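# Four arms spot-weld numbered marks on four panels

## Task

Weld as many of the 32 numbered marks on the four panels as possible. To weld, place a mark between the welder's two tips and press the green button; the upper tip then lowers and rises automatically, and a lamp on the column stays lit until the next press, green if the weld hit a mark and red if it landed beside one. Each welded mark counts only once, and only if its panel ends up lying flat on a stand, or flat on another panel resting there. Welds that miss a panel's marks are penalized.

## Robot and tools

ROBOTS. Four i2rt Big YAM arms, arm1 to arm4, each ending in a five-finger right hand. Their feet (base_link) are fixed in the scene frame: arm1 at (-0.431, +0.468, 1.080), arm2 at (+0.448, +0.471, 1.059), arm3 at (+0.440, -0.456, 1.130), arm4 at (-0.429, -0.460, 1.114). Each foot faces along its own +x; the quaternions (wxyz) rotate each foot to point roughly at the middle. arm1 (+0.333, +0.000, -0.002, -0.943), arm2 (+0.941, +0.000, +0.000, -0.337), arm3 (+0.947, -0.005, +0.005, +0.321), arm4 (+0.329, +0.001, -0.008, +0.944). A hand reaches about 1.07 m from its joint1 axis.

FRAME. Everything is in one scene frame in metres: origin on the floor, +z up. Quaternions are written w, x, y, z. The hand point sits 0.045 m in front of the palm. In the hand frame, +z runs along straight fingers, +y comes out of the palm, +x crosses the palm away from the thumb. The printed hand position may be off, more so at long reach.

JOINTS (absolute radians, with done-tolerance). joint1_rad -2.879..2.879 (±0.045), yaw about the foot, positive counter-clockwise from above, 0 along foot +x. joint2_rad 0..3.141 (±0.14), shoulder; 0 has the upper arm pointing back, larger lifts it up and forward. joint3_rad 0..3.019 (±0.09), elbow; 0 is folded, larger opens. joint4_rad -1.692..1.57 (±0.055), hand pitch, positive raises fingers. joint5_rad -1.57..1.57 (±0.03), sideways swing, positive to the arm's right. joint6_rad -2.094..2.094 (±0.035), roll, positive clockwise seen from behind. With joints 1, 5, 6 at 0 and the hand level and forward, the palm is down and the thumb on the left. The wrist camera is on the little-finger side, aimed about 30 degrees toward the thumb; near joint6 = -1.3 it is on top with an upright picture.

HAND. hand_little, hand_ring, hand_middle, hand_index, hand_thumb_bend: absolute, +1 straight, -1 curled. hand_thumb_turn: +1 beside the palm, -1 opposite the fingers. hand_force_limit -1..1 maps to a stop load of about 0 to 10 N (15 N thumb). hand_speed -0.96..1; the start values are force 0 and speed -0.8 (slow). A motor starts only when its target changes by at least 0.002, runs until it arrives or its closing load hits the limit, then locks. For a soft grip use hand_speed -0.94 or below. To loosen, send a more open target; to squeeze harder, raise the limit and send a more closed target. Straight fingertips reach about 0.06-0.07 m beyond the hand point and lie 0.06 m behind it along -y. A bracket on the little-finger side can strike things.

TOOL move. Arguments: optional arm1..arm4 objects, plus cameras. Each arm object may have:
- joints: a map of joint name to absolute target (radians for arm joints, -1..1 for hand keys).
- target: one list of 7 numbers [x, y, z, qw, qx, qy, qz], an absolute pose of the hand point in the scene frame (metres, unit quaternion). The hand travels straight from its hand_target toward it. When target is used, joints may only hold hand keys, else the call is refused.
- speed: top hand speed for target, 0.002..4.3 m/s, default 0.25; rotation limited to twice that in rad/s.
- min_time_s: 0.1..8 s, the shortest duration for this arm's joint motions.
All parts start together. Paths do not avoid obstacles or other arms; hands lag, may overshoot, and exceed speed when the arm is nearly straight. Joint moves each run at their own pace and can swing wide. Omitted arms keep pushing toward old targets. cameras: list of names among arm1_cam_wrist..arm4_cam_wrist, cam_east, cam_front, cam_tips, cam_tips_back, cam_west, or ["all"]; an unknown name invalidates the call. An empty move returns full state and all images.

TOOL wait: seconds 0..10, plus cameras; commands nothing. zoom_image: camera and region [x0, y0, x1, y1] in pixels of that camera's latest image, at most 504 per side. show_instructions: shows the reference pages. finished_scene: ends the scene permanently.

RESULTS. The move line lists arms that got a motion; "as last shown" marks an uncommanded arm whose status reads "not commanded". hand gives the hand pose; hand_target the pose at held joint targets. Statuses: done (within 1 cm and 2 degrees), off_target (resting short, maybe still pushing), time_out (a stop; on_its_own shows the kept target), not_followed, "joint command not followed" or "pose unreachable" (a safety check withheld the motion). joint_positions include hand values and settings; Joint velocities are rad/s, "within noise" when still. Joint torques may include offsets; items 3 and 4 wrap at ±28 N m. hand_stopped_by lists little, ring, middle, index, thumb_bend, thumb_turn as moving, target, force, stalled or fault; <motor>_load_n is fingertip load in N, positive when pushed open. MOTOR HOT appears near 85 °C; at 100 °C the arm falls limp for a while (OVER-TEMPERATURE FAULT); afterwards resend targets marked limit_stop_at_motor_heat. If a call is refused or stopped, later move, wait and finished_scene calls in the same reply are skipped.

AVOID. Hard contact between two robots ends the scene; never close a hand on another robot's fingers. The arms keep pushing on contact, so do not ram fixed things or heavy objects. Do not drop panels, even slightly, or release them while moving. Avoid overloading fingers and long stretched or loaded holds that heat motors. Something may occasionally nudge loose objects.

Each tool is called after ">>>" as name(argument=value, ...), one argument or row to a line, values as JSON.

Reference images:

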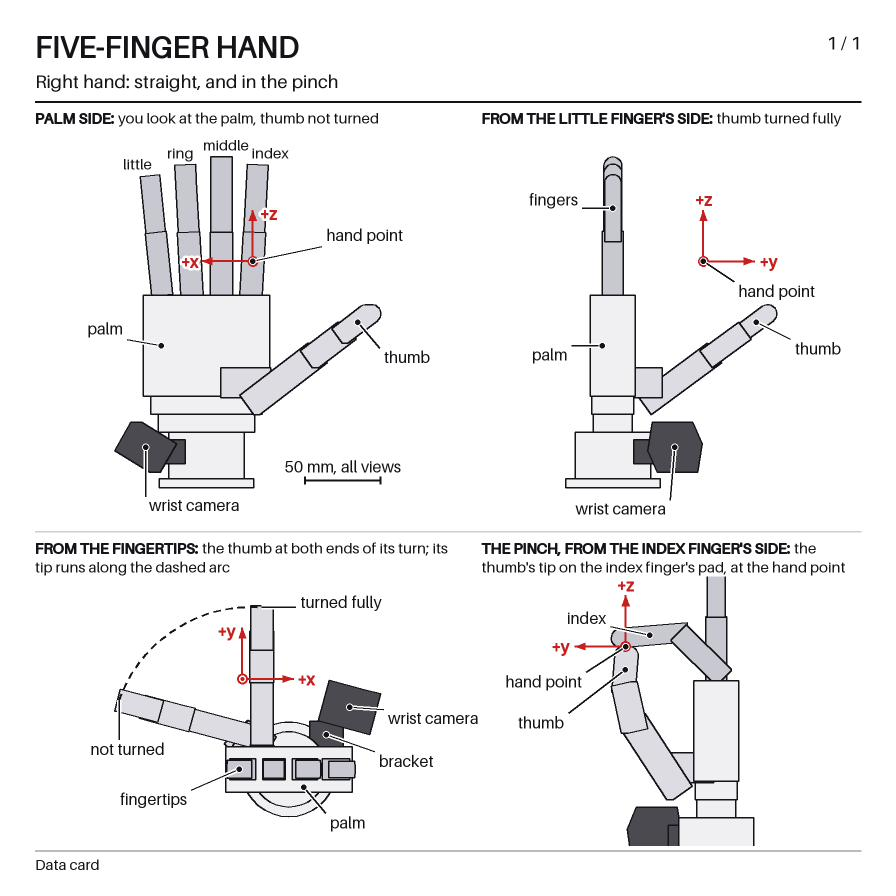

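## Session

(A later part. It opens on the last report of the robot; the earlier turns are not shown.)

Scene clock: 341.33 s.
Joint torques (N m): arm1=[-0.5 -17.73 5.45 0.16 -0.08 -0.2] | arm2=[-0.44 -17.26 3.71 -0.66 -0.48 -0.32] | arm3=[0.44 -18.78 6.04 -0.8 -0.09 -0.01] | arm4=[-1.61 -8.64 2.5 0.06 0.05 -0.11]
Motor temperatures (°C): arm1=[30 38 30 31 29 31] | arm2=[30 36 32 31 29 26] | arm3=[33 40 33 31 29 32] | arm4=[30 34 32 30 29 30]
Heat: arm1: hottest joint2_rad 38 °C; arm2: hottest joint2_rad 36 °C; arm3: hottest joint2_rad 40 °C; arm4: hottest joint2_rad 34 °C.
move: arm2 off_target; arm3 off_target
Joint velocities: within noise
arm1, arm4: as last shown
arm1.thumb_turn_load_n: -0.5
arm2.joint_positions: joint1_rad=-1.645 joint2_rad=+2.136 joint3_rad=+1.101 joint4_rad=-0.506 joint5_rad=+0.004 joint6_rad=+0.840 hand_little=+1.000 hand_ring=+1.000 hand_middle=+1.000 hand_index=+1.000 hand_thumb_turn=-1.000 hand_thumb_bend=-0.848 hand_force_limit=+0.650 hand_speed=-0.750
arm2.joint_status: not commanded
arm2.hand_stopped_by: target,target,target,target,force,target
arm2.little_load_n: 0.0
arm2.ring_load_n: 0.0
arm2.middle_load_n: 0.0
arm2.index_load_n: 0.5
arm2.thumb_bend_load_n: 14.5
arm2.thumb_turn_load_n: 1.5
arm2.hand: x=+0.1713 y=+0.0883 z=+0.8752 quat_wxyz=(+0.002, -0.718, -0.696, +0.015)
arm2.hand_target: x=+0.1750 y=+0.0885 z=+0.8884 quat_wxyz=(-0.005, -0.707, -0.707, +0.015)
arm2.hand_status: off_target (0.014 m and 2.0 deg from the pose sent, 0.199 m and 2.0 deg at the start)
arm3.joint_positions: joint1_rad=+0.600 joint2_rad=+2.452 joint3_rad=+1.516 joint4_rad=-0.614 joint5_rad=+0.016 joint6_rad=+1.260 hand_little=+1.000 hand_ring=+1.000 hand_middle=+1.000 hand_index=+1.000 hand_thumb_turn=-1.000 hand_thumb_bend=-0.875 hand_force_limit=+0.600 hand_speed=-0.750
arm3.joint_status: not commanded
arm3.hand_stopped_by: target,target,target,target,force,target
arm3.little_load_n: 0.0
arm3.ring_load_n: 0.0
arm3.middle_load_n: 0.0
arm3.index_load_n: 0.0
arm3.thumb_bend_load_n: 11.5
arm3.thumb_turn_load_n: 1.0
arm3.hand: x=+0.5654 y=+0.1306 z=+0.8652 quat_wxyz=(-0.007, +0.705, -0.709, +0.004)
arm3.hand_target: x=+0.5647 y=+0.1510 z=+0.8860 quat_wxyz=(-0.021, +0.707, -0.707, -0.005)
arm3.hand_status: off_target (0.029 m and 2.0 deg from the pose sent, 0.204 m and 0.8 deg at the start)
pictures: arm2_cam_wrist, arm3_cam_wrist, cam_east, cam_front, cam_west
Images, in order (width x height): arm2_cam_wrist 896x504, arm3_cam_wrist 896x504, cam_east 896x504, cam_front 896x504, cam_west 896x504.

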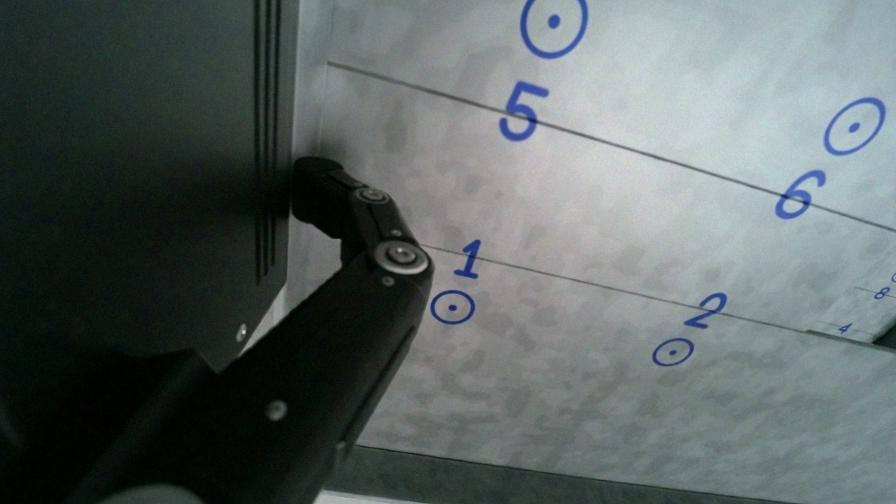

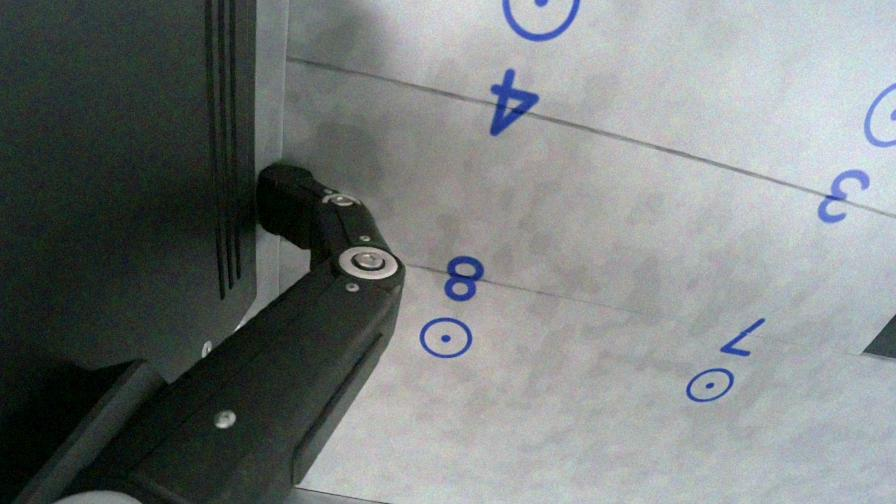

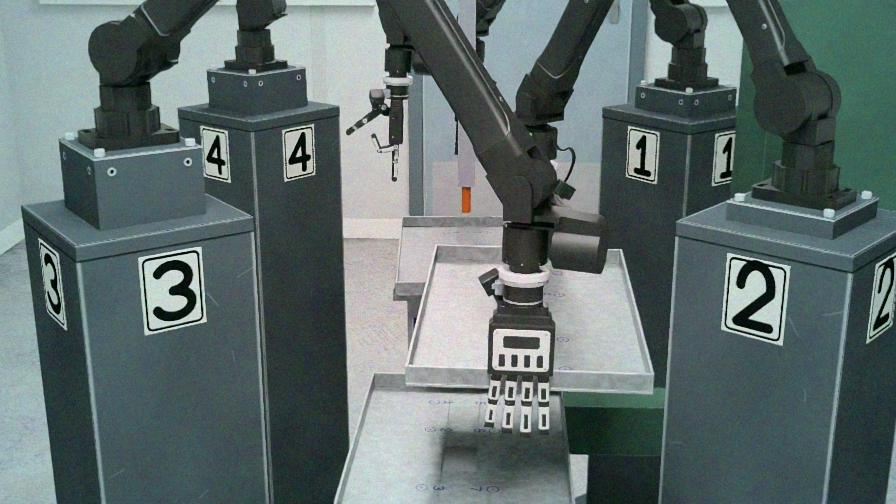

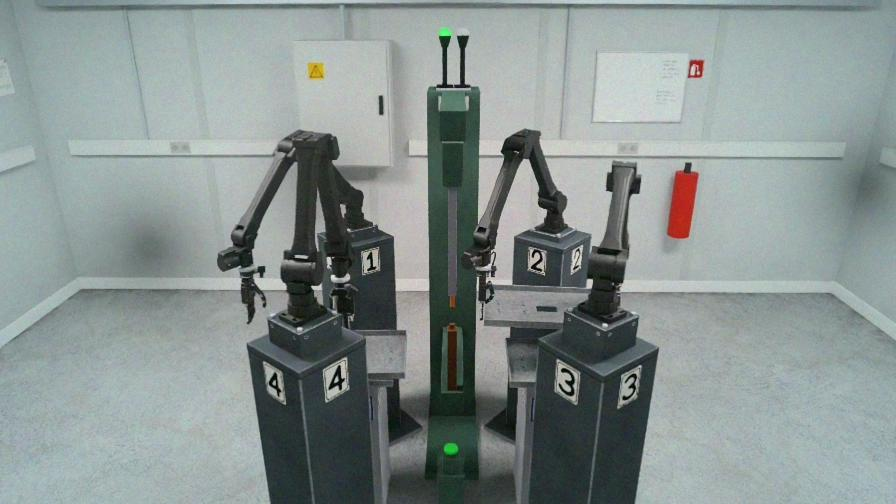

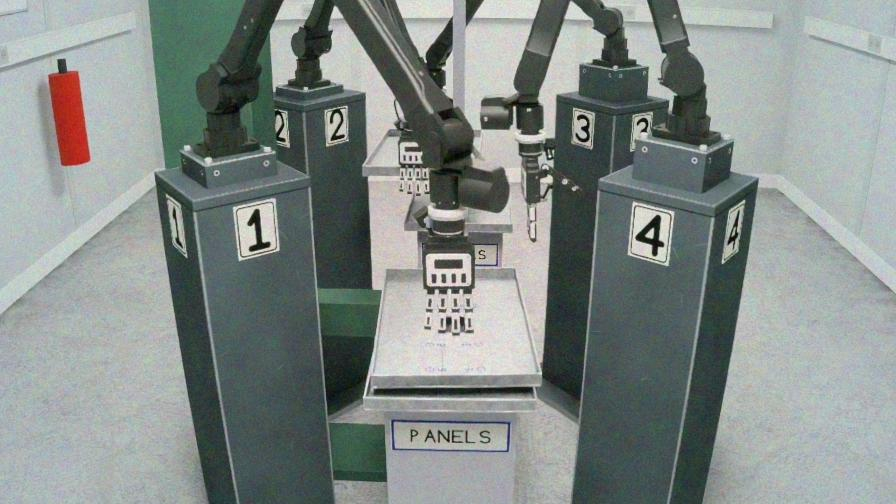

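>>> move(
  arm2={"target": [-0.0600, 0.0884, 0.889, 0.005, 0.7071, 0.7071, -0.0149], "speed": 0.14},
  arm3={"target": [0.3330, 0.1554, 0.894, -0.0205, 0.7071, -0.7071, -0.0053], "speed": 0.14},
  cameras=["arm3_cam_wrist", "arm2_cam_wrist", "cam_west", "cam_east", "cam_front", "cam_tips"],
)

Scene clock: 343.87 s.
Joint torques (N m): arm1=[-0.38 -17.61 5.44 0.14 -0.08 -0.19] | arm2=[-0.15 -20.42 8.9 -0.96 -0.4 -0.19] | arm3=[0.91 -19.55 4.7 -0.27 -0.14 0.11] | arm4=[-1.55 -8.64 2.51 0.08 0.05 -0.12]
Motor temperatures (°C): arm1=[30 38 30 31 29 31] | arm2=[30 36 32 31 29 26] | arm3=[33 40 33 31 29 32] | arm4=[30 34 32 30 29 30]
Heat: arm1: hottest joint2_rad 38 °C; arm2: hottest joint2_rad 36 °C; arm3: hottest joint2_rad 40 °C; arm4: hottest joint2_rad 34 °C.
move: arm2 off_target; arm3 off_target
Joint velocities: within noise
arm1, arm4: as last shown
arm1.thumb_turn_load_n: 0.0
arm2.joint_positions: joint1_rad=-1.905 joint2_rad=+2.432 joint3_rad=+1.760 joint4_rad=-0.878 joint5_rad=-0.005 joint6_rad=+0.566 hand_little=+1.000 hand_ring=+1.000 hand_middle=+1.000 hand_index=+1.000 hand_thumb_turn=-1.000 hand_thumb_bend=-0.847 hand_force_limit=+0.650 hand_speed=-0.750
arm2.joint_status: not commanded
arm2.hand_stopped_by: target,target,target,target,force,target
arm2.little_load_n: 0.0
arm2.ring_load_n: 0.0
arm2.middle_load_n: 0.0
arm2.index_load_n: 0.5
arm2.thumb_bend_load_n: 13.5
arm2.thumb_turn_load_n: 1.5
arm2.hand: x=-0.0530 y=+0.0957 z=+0.8773 quat_wxyz=(+0.000, -0.713, -0.701, +0.010)
arm2.hand_target: x=-0.0599 y=+0.0886 z=+0.8892 quat_wxyz=(-0.005, -0.707, -0.707, +0.016)
arm2.hand_status: off_target (0.015 m and 1.3 deg from the pose sent, 0.232 m and 2.0 deg at the start)
arm3.joint_positions: joint1_rad=+0.998 joint2_rad=+2.414 joint3_rad=+1.446 joint4_rad=-0.597 joint5_rad=+0.037 joint6_rad=+1.643 hand_little=+1.000 hand_ring=+1.000 hand_middle=+1.000 hand_index=+1.000 hand_thumb_turn=-1.000 hand_thumb_bend=-0.875 hand_force_limit=+0.600 hand_speed=-0.750
arm3.joint_status: not commanded
arm3.hand_stopped_by: target,target,target,target,force,target
arm3.little_load_n: 0.0
arm3.ring_load_n: 0.0
arm3.middle_load_n: 0.0
arm3.index_load_n: 0.0
arm3.thumb_bend_load_n: 11.5
arm3.thumb_turn_load_n: 1.0
arm3.hand: x=+0.3394 y=+0.1376 z=+0.8711 quat_wxyz=(-0.009, +0.710, -0.704, +0.012)
arm3.hand_target: x=+0.3330 y=+0.1551 z=+0.8940 quat_wxyz=(-0.020, +0.707, -0.707, -0.006)
arm3.hand_status: off_target (0.030 m and 2.4 deg from the pose sent, 0.236 m and 2.0 deg at the start)
pictures: arm2_cam_wrist, arm3_cam_wrist, cam_east, cam_front, cam_tips, cam_west
Images, in order (width x height): arm2_cam_wrist 896x504, arm3_cam_wrist 896x504, cam_east 896x504, cam_front 896x504, cam_tips 896x504, cam_west 896x504.

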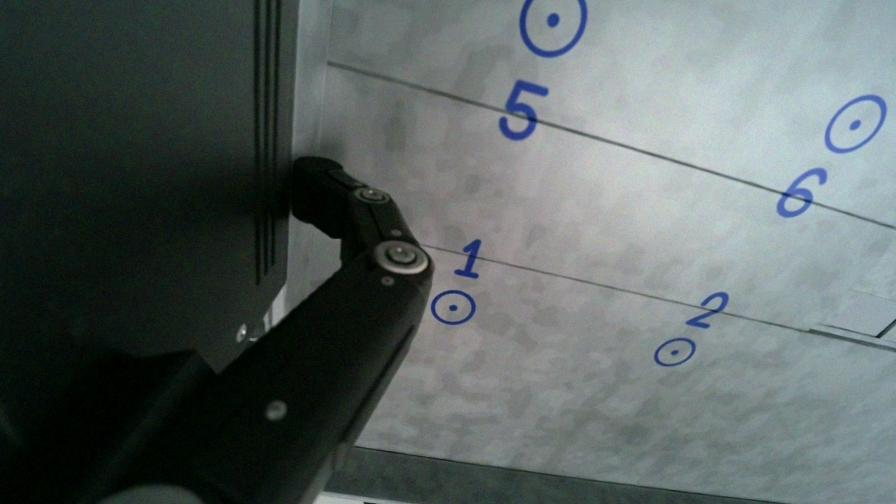

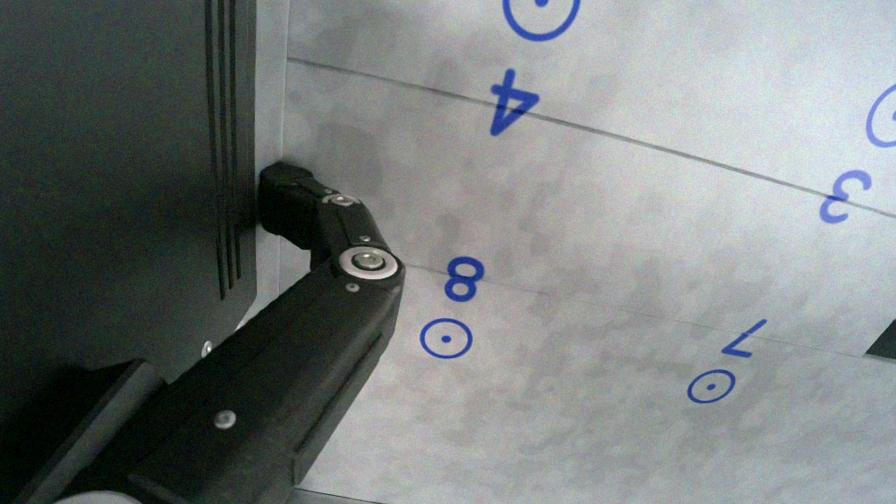

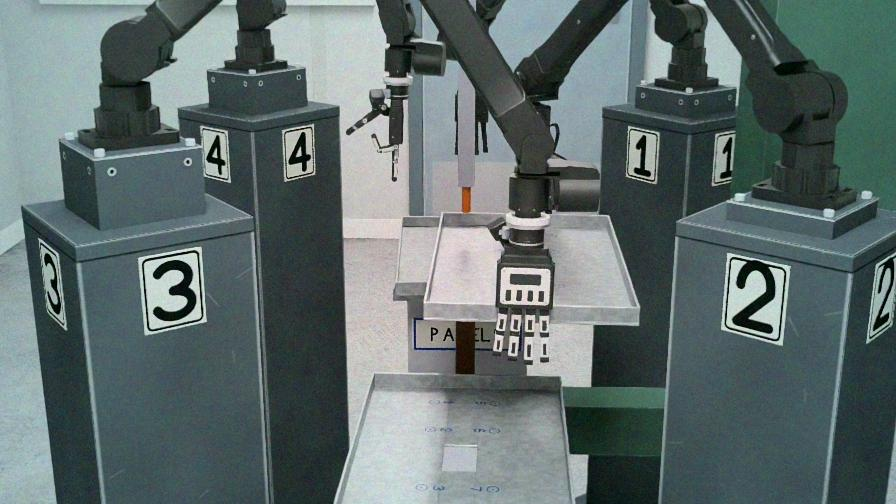

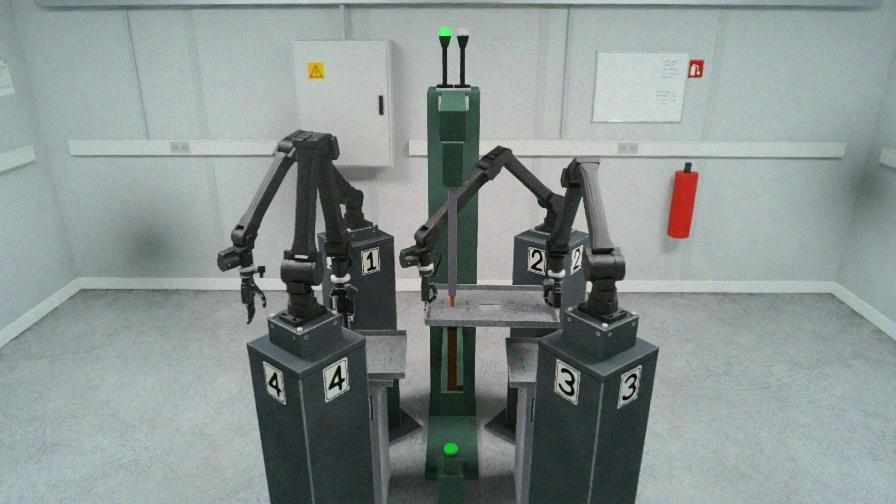

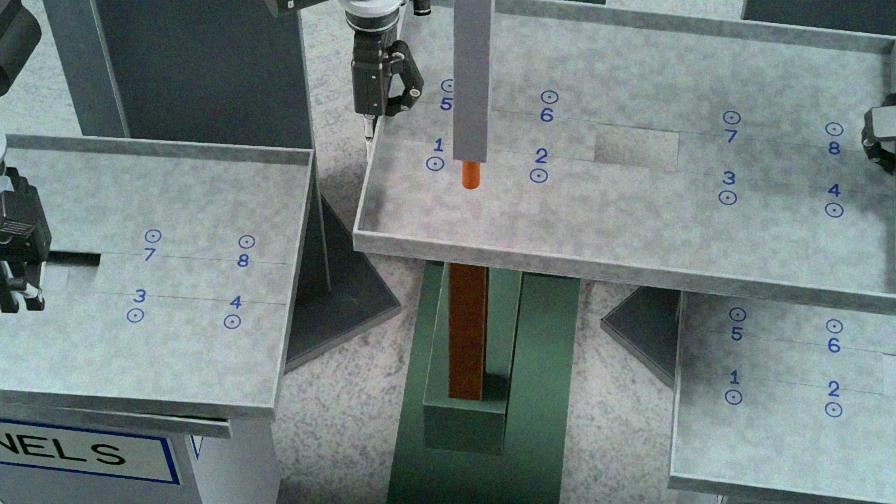

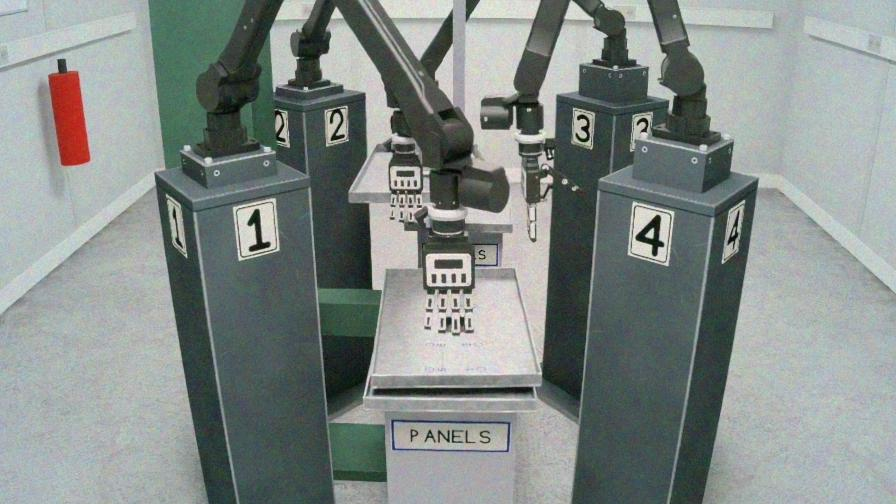

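>>> move(
  arm2={"target": [-0.0880, -0.0180, 0.889, 0.005, 0.7314, 0.6820, -0.0149], "speed": 0.14},
  arm3={"target": [0.3050, 0.0020, 0.892, -0.0205, 0.6820, -0.7314, -0.0053], "speed": 0.14},
  cameras=["cam_west", "cam_east", "cam_front", "cam_tips", "cam_tips_back"],
)

Scene clock: 347.47 s.
Joint torques (N m): arm1=[-0.38 -17.73 5.42 0.16 -0.08 -0.2] | arm2=[0.79 -23.47 10.7 -0.43 -0.08 -0.23] | arm3=[1.2 -14.97 1.69 0.31 -0.06 -0.11] | arm4=[-1.49 -8.64 2.5 0.05 0.05 -0.12]
Motor temperatures (°C): arm1=[30 38 30 31 29 31] | arm2=[30 37 32 31 29 26] | arm3=[33 40 33 31 29 32] | arm4=[30 34 32 30 29 30]
Heat: arm1: hottest joint2_rad 38 °C; arm2: hottest joint2_rad 37 °C; arm3: hottest joint2_rad 40 °C; arm4: hottest joint2_rad 34 °C.
move: arm2 off_target; arm3 off_target
Joint velocities: within noise
arm1, arm4: as last shown
arm1.ring_load_n: 0.5
arm2.joint_positions: joint1_rad=-1.816 joint2_rad=+2.651 joint3_rad=+2.195 joint4_rad=-1.117 joint5_rad=-0.011 joint6_rad=+0.740 hand_little=+1.000 hand_ring=+1.000 hand_middle=+1.000 hand_index=+1.000 hand_thumb_turn=-1.000 hand_thumb_bend=-0.847 hand_force_limit=+0.650 hand_speed=-0.750
arm2.joint_status: not commanded
arm2.hand_stopped_by: target,target,target,target,force,target
arm2.little_load_n: 0.0
arm2.ring_load_n: 0.0
arm2.middle_load_n: 0.0
arm2.index_load_n: 0.0
arm2.thumb_bend_load_n: 15.0
arm2.thumb_turn_load_n: 2.0
arm2.hand: x=-0.0811 y=-0.0018 z=+0.8717 quat_wxyz=(-0.006, -0.742, -0.670, -0.001)
arm2.hand_target: x=-0.0872 y=-0.0176 z=+0.8891 quat_wxyz=(-0.005, -0.731, -0.682, +0.016)
arm2.hand_status: off_target (0.025 m and 2.6 deg from the pose sent, 0.120 m and 3.1 deg at the start)
arm3.joint_positions: joint1_rad=+1.096 joint2_rad=+2.232 joint3_rad=+0.957 joint4_rad=-0.292 joint5_rad=+0.041 joint6_rad=+1.840 hand_little=+1.000 hand_ring=+1.000 hand_middle=+1.000 hand_index=+1.000 hand_thumb_turn=-1.000 hand_thumb_bend=-0.875 hand_force_limit=+0.600 hand_speed=-0.750
arm3.joint_status: not commanded
arm3.hand_stopped_by: target,target,target,target,force,target
arm3.little_load_n: 0.0
arm3.ring_load_n: 0.0
arm3.middle_load_n: 0.0
arm3.index_load_n: 0.0
arm3.thumb_bend_load_n: 11.5
arm3.thumb_turn_load_n: 1.0
arm3.hand: x=+0.3144 y=-0.0083 z=+0.8782 quat_wxyz=(-0.012, +0.675, -0.738, +0.011)
arm3.hand_target: x=+0.3050 y=+0.0017 z=+0.8917 quat_wxyz=(-0.020, +0.682, -0.731, -0.005)
arm3.hand_status: off_target (0.020 m and 2.4 deg from the pose sent, 0.141 m and 5.1 deg at the start)
arm4.little_load_n: -0.5
pictures: cam_east, cam_front, cam_tips, cam_tips_back, cam_west
Images, in order (width x height): cam_east 896x504, cam_front 896x504, cam_tips 896x504, cam_tips_back 896x504, cam_west 896x504.

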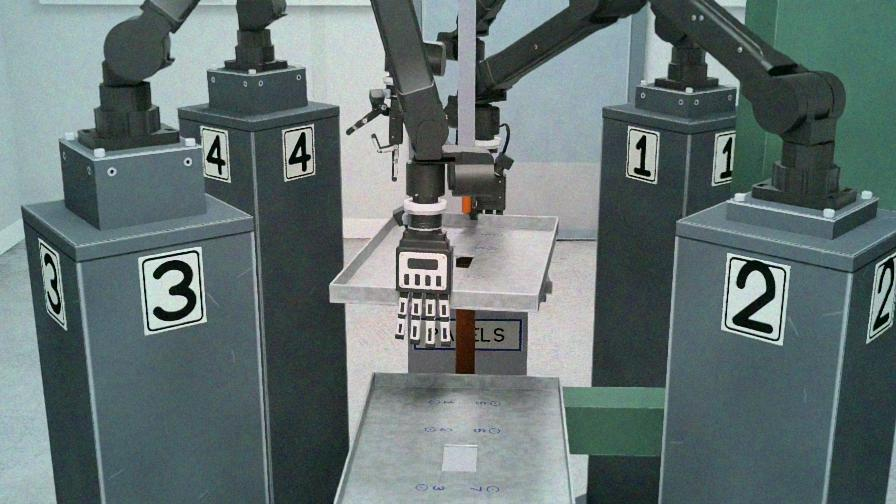

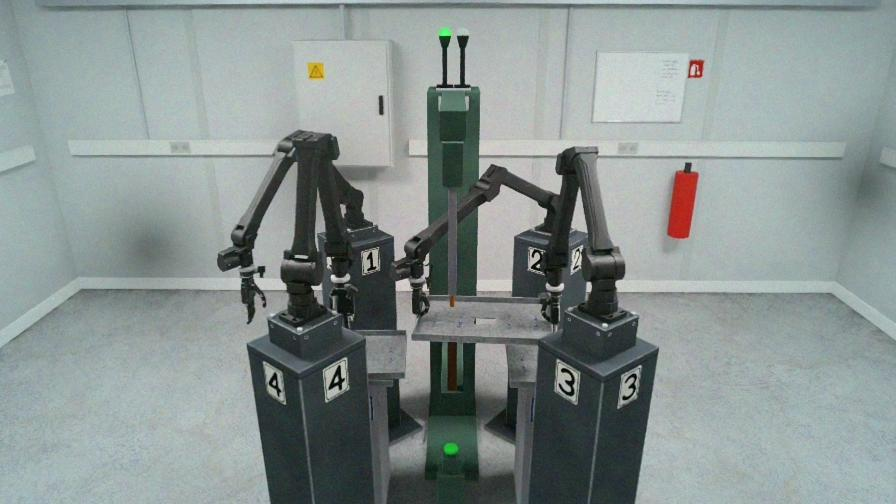

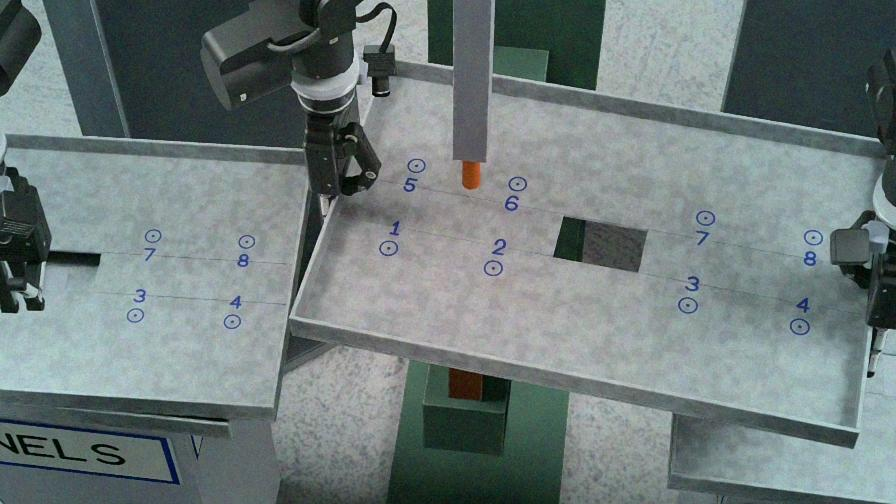

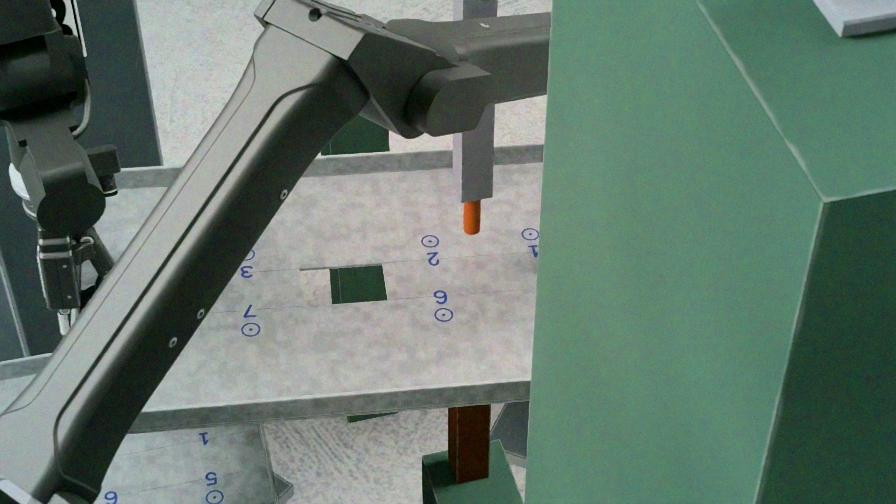

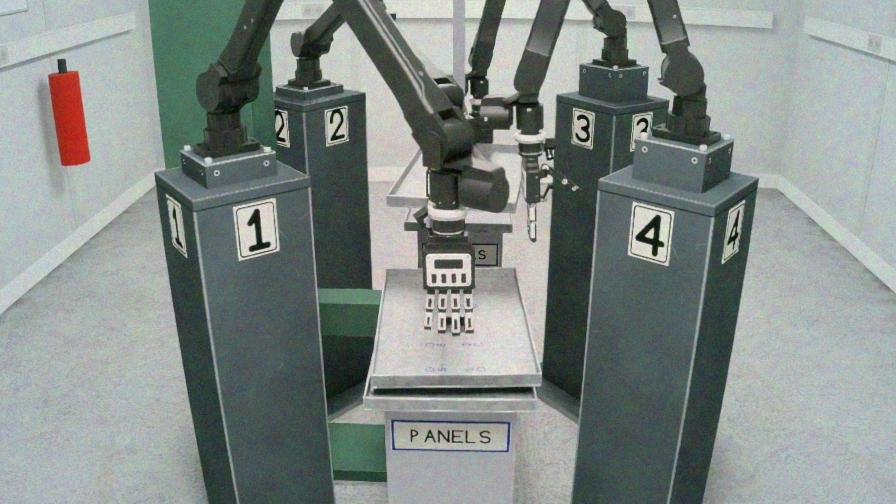

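>>> move(
  arm4={"target": [-0.03, -0.24, 1.0, -0.0200, 0.9990, -0.0400, 0.0], "speed": 0.3, "joints": {"hand_speed": -0.3}},
)

>>> move(
  arm4={"target": [0.135, -0.105, 1.0, -0.0300, 0.9976, -0.0610, 0.0009], "speed": 0.25},
  cameras=["arm1_cam_wrist", "cam_east", "cam_tips", "cam_tips_back", "cam_front"],
)

Scene clock: 350.93 s.
Joint torques (N m): arm1=[-0.44 -17.79 5.45 0.16 -0.08 -0.2] | arm2=[0.85 -22.77 10.65 -0.51 -0.07 -0.23] | arm3=[0.44 -14.68 1.81 0.5 -0.06 -0.09] | arm4=[0.32 -11.93 7.97 -0.28 -0.1 -0.11]
Motor temperatures (°C): arm1=[30 38 30 31 29 31] | arm2=[30 37 33 31 29 26] | arm3=[33 40 33 31 29 32] | arm4=[30 34 32 30 29 30]
Heat: arm1: hottest joint2_rad 38 °C; arm2: hottest joint2_rad 37 °C; arm3: hottest joint2_rad 40 °C; arm4: hottest joint2_rad 34 °C.
move: arm4 off_target
Joint velocities: within noise
arm1, arm2, arm3: as last shown
arm1.ring_load_n: 0.0
arm3.index_load_n: -0.5
arm3.thumb_bend_load_n: 11.0
arm4.joint_positions: joint1_rad=-1.915 joint2_rad=+2.043 joint3_rad=+1.184 joint4_rad=-0.712 joint5_rad=-0.019 joint6_rad=-0.918 hand_little=-1.000 hand_ring=+1.000 hand_middle=+1.000 hand_index=+1.000 hand_thumb_turn=-1.000 hand_thumb_bend=+1.000 hand_force_limit=+0.100 hand_speed=-0.300
arm4.joint_status: all done
arm4.hand_stopped_by: target,target,target,target,target,target
arm4.little_load_n: 0.0
arm4.ring_load_n: 0.0
arm4.middle_load_n: 0.0
arm4.index_load_n: 0.0
arm4.thumb_bend_load_n: 0.0
arm4.thumb_turn_load_n: 0.0
arm4.hand: x=-0.0388 y=-0.2463 z=+0.9979 quat_wxyz=(-0.016, +0.999, -0.048, -0.004)
arm4.hand_target: x=-0.0301 y=-0.2400 z=+1.0002 quat_wxyz=(-0.020, +0.999, -0.040, +0.000)
arm4.hand_status: off_target (0.011 m and 1.1 deg from the pose sent, 0.381 m and 5.7 deg at the start)
pictures: none

Scene clock: 352.50 s.
Joint torques (N m): arm1=[-0.5 -17.67 5.45 0.16 -0.08 -0.2] | arm2=[1.03 -22.83 10.63 -0.49 -0.09 -0.22] | arm3=[0.97 -14.68 1.81 0.38 -0.05 -0.11] | arm4=[0.85 -18.67 12.11 -0.32 -0.13 0.19]
Motor temperatures (°C): arm1=[30 38 30 31 29 31] | arm2=[30 38 33 31 29 26] | arm3=[33 40 33 31 29 32] | arm4=[30 34 32 30 29 30]
Heat: arm1: hottest joint2_rad 38 °C; arm2: hottest joint2_rad 38 °C; arm3: hottest joint2_rad 40 °C; arm4: hottest joint2_rad 34 °C.
move: arm4 off_target
Joint velocities: within noise
arm1.joint_positions: joint1_rad=+0.290 joint2_rad=+2.236 joint3_rad=+1.384 joint4_rad=-0.687 joint5_rad=+0.004 joint6_rad=+0.978 hand_little=+1.000 hand_ring=+1.000 hand_middle=+1.000 hand_index=+1.000 hand_thumb_turn=-1.000 hand_thumb_bend=+0.100 hand_force_limit=+0.200 hand_speed=+0.200
arm1.joint_status: not commanded
arm1.hand_stopped_by: target,target,target,target,target,target
arm1.little_load_n: 0.0
arm1.ring_load_n: 0.0
arm1.middle_load_n: 0.0
arm1.index_load_n: 0.0
arm1.thumb_bend_load_n: -0.5
arm1.thumb_turn_load_n: 0.0
arm1.hand: x=-0.6941 y=-0.0324 z=+0.9118 quat_wxyz=(-0.003, -0.710, -0.704, +0.017)
arm1.hand_target: x=-0.6899 y=-0.0200 z=+0.9004 quat_wxyz=(+0.000, -0.707, -0.707, +0.000)
arm1.hand_status: not commanded
arm2, arm3: as last shown
arm3.middle_load_n: -0.5
arm3.index_load_n: 0.0
arm4.joint_positions: joint1_rad=-1.893 joint2_rad=+2.511 joint3_rad=+2.066 joint4_rad=-1.136 joint5_rad=-0.033 joint6_rad=-0.874 hand_little=-1.000 hand_ring=+1.000 hand_middle=+1.000 hand_index=+1.000 hand_thumb_turn=-1.000 hand_thumb_bend=+1.000 hand_force_limit=+0.100 hand_speed=-0.300
arm4.joint_status: not commanded
arm4.hand_stopped_by: target,target,target,target,target,target
arm4.little_load_n: 0.0
arm4.ring_load_n: 0.0
arm4.middle_load_n: -0.5
arm4.index_load_n: 0.0
arm4.thumb_bend_load_n: 0.0
arm4.thumb_turn_load_n: 0.0
arm4.hand: x=+0.1246 y=-0.1216 z=+0.9879 quat_wxyz=(-0.019, +0.998, -0.060, -0.013)
arm4.hand_target: x=+0.1343 y=-0.1054 z=+1.0003 quat_wxyz=(-0.030, +0.998, -0.061, +0.001)
arm4.hand_status: off_target (0.023 m and 2.1 deg from the pose sent, 0.224 m and 2.2 deg at the start)
pictures: arm1_cam_wrist, cam_east, cam_front, cam_tips, cam_tips_back
Images, in order (width x height): arm1_cam_wrist 896x504, cam_east 896x504, cam_front 896x504, cam_tips 896x504, cam_tips_back 896x504.

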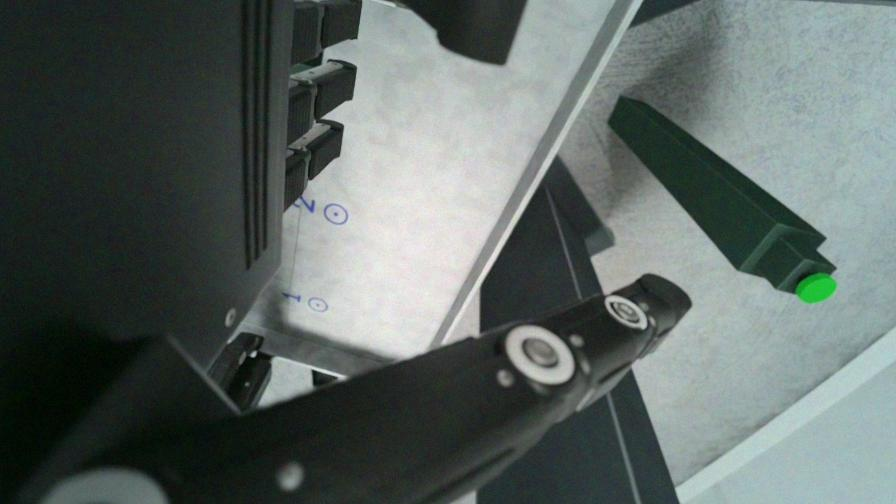

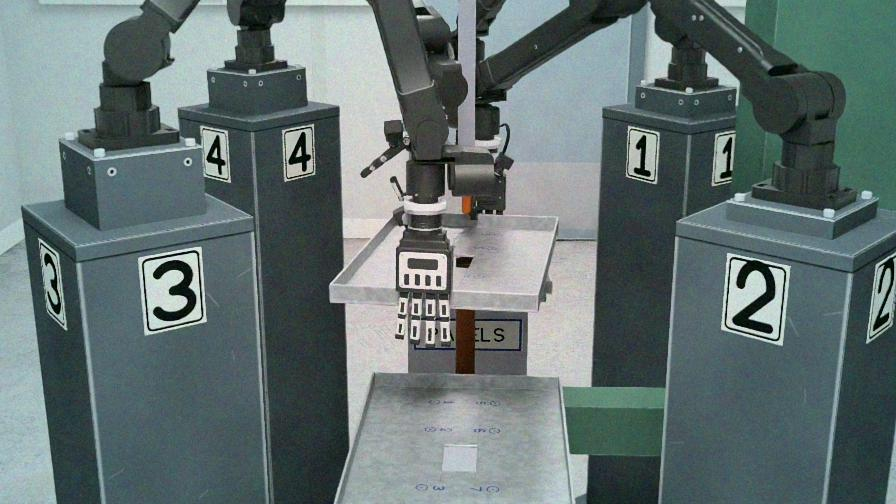

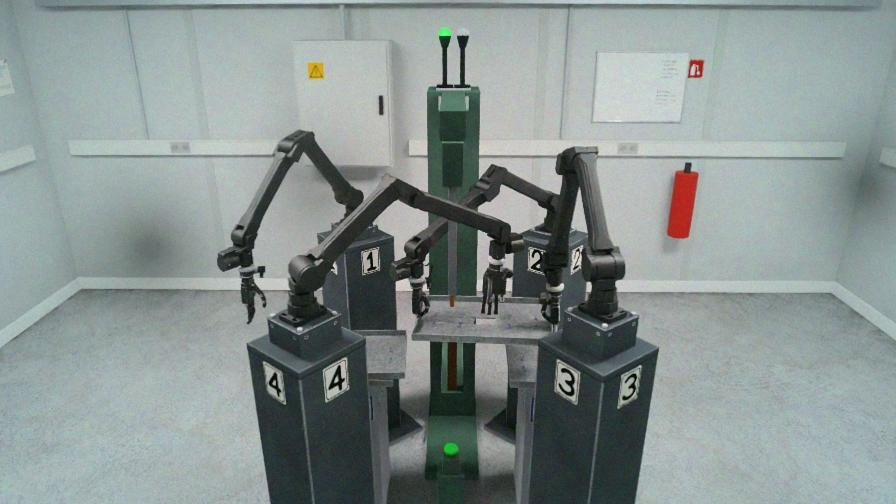

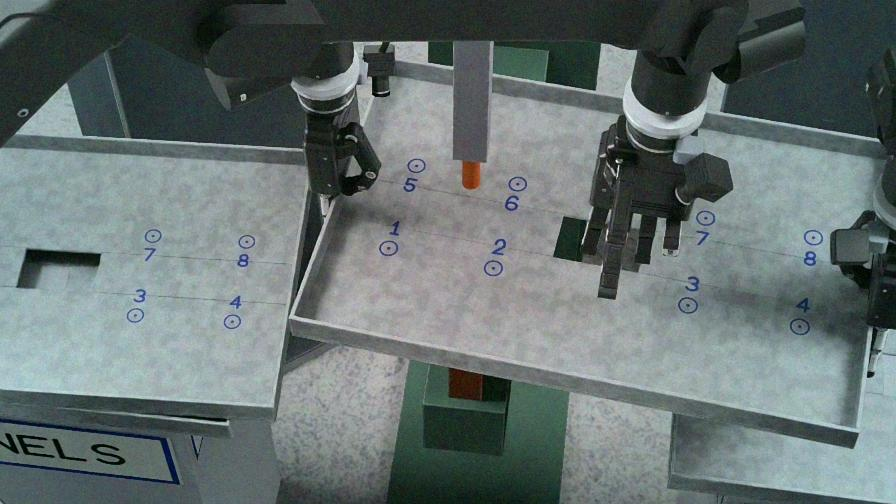

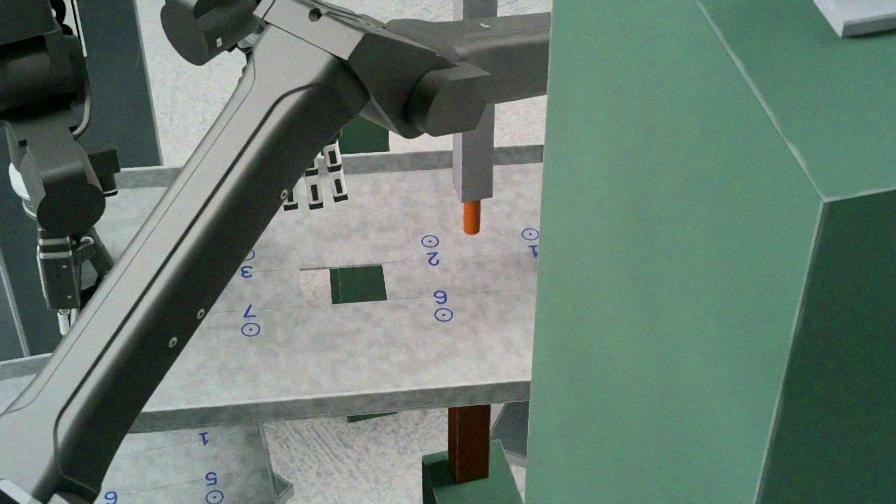

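>>> move(
  arm2={"target": [-0.0880, -0.0180, 0.911, 0.005, 0.7314, 0.6820, -0.0149], "speed": 0.1},
  arm3={"target": [0.3050, 0.0020, 0.870, -0.0205, 0.6820, -0.7314, -0.0053], "speed": 0.1},
  arm4={"target": [0.1310, -0.0370, 0.985, -0.0120, 0.9974, -0.0700, 0.0130], "speed": 0.2},
  cameras=["arm1_cam_wrist", "cam_east", "cam_tips", "cam_tips_back", "cam_front"],
)

Scene clock: 356.73 s.
Joint torques (N m): arm1=[-0.44 -17.61 5.44 0.13 -0.07 -0.2] | arm2=[0.67 -25.47 10.13 -1.14 -0.29 -0.29] | arm3=[0.56 -13.16 2.89 0.35 -0.29 -0.21] | arm4=[-0.79 -20.25 12.67 -0.36 0.06 0.16]
Motor temperatures (°C): arm1=[30 38 30 31 29 31] | arm2=[30 38 34 31 29 26] | arm3=[33 40 33 31 29 32] | arm4=[30 34 32 30 29 30]
Heat: arm1: hottest joint2_rad 38 °C; arm2: hottest joint2_rad 38 °C; arm3: hottest joint2_rad 40 °C; arm4: hottest joint2_rad 34 °C.
move: arm2 off_target; arm3 off_target; arm4 off_target
Joint velocities: within noise
arm1: as last shown
arm1.index_load_n: -0.5
arm1.thumb_bend_load_n: 0.0
arm2.joint_positions: joint1_rad=-1.816 joint2_rad=+2.651 joint3_rad=+2.195 joint4_rad=-1.130 joint5_rad=-0.005 joint6_rad=+0.748 hand_little=+1.000 hand_ring=+1.000 hand_middle=+1.000 hand_index=+1.000 hand_thumb_turn=-1.000 hand_thumb_bend=-0.847 hand_force_limit=+0.650 hand_speed=-0.750
arm2.joint_status: not commanded
arm2.hand_stopped_by: target,target,target,target,force,target
arm2.little_load_n: 0.0
arm2.ring_load_n: 0.0
arm2.middle_load_n: 0.5
arm2.index_load_n: 1.0
arm2.thumb_bend_load_n: 18.0
arm2.thumb_turn_load_n: 2.5
arm2.hand: x=-0.0794 y=+0.0006 z=+0.8717 quat_wxyz=(-0.003, -0.745, -0.667, -0.007)
arm2.hand_target: x=-0.0870 y=-0.0174 z=+0.9104 quat_wxyz=(-0.005, -0.731, -0.682, +0.016)
arm2.hand_status: off_target (0.044 m and 3.5 deg from the pose sent, 0.043 m and 2.6 deg at the start)
arm3.joint_positions: joint1_rad=+1.096 joint2_rad=+2.263 joint3_rad=+0.958 joint4_rad=-0.252 joint5_rad=+0.046 joint6_rad=+1.846 hand_little=+1.000 hand_ring=+1.000 hand_middle=+1.000 hand_index=+1.000 hand_thumb_turn=-1.000 hand_thumb_bend=-0.875 hand_force_limit=+0.600 hand_speed=-0.750
arm3.joint_status: not commanded
arm3.hand_stopped_by: target,target,target,target,force,target
arm3.little_load_n: 0.0
arm3.ring_load_n: 0.0
arm3.middle_load_n: 0.0
arm3.index_load_n: 0.0
arm3.thumb_bend_load_n: 11.5
arm3.thumb_turn_load_n: 1.0
arm3.hand: x=+0.3156 y=-0.0084 z=+0.8663 quat_wxyz=(-0.017, +0.672, -0.740, +0.008)
arm3.hand_target: x=+0.3050 y=+0.0018 z=+0.8703 quat_wxyz=(-0.020, +0.682, -0.731, -0.005)
arm3.hand_status: off_target (0.015 m and 2.2 deg from the pose sent, 0.016 m and 2.4 deg at the start)
arm4.joint_positions: joint1_rad=-1.787 joint2_rad=+2.681 joint3_rad=+2.348 joint4_rad=-1.256 joint5_rad=+0.010 joint6_rad=-0.770 hand_little=-1.000 hand_ring=+1.000 hand_middle=+1.000 hand_index=+1.000 hand_thumb_turn=-1.000 hand_thumb_bend=+1.000 hand_force_limit=+0.100 hand_speed=-0.300
arm4.joint_status: not commanded
arm4.hand_stopped_by: target,target,target,target,target,target
arm4.little_load_n: 0.0
arm4.ring_load_n: 0.0
arm4.middle_load_n: 0.0
arm4.index_load_n: 0.0
arm4.thumb_bend_load_n: 0.0
arm4.thumb_turn_load_n: 0.0
arm4.hand: x=+0.1143 y=-0.0433 z=+0.9694 quat_wxyz=(+0.001, +0.998, -0.059, -0.002)
arm4.hand_target: x=+0.1304 y=-0.0375 z=+0.9853 quat_wxyz=(-0.012, +0.997, -0.070, +0.013)
arm4.hand_status: off_target (0.024 m and 2.7 deg from the pose sent, 0.085 m and 3.3 deg at the start)
pictures: arm1_cam_wrist, cam_east, cam_front, cam_tips, cam_tips_back
Images, in order (width x height): arm1_cam_wrist 896x504, cam_east 896x504, cam_front 896x504, cam_tips 896x504, cam_tips_back 896x504.

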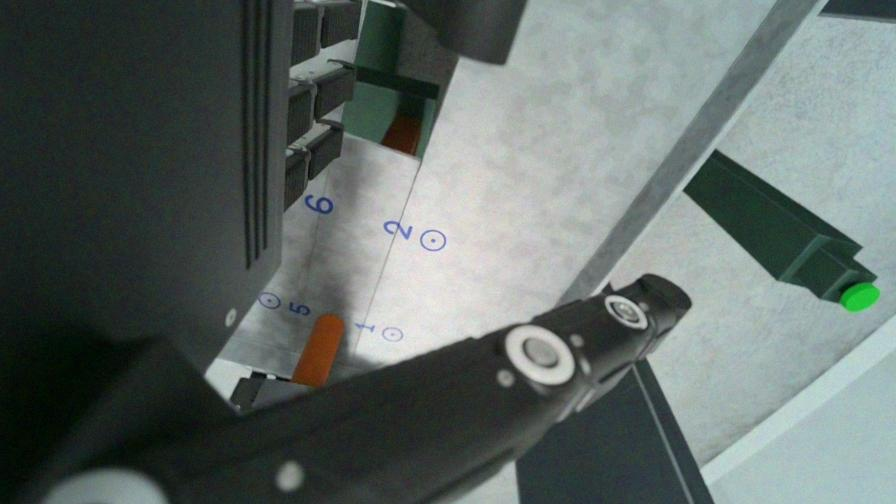

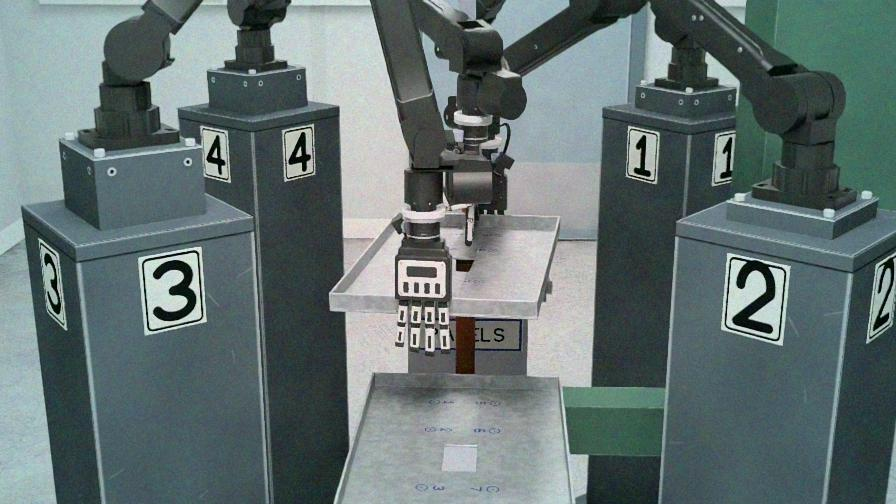

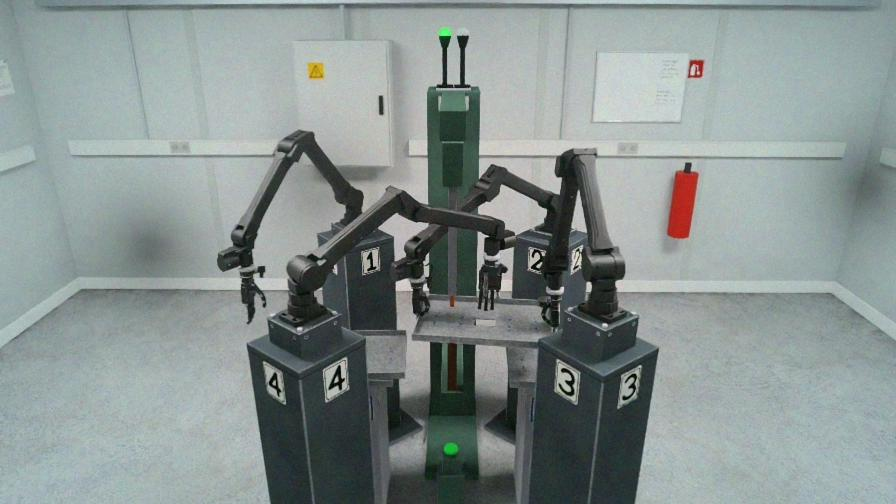

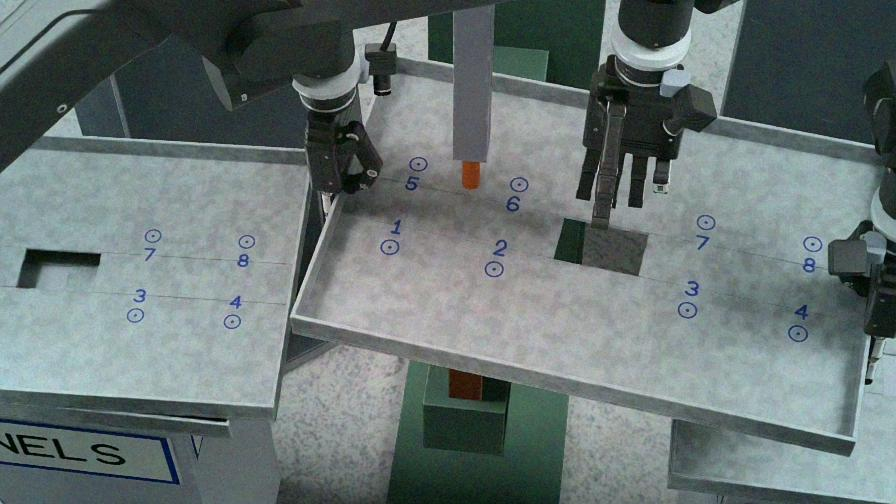

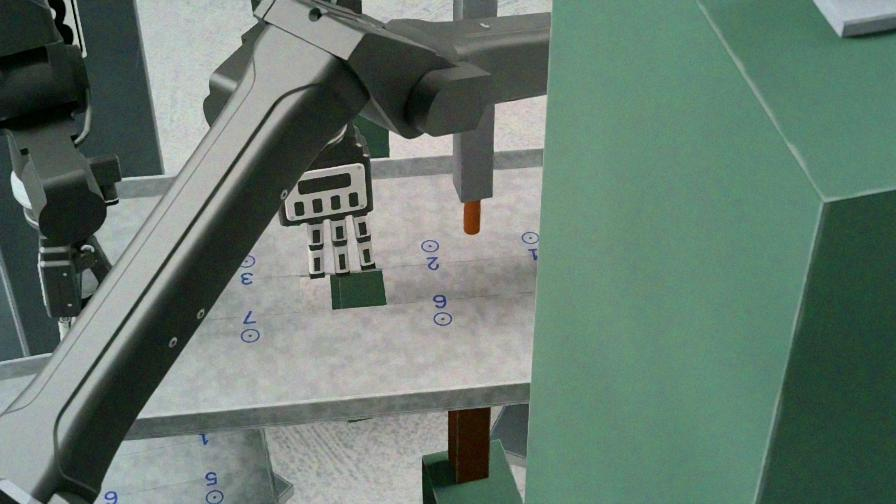

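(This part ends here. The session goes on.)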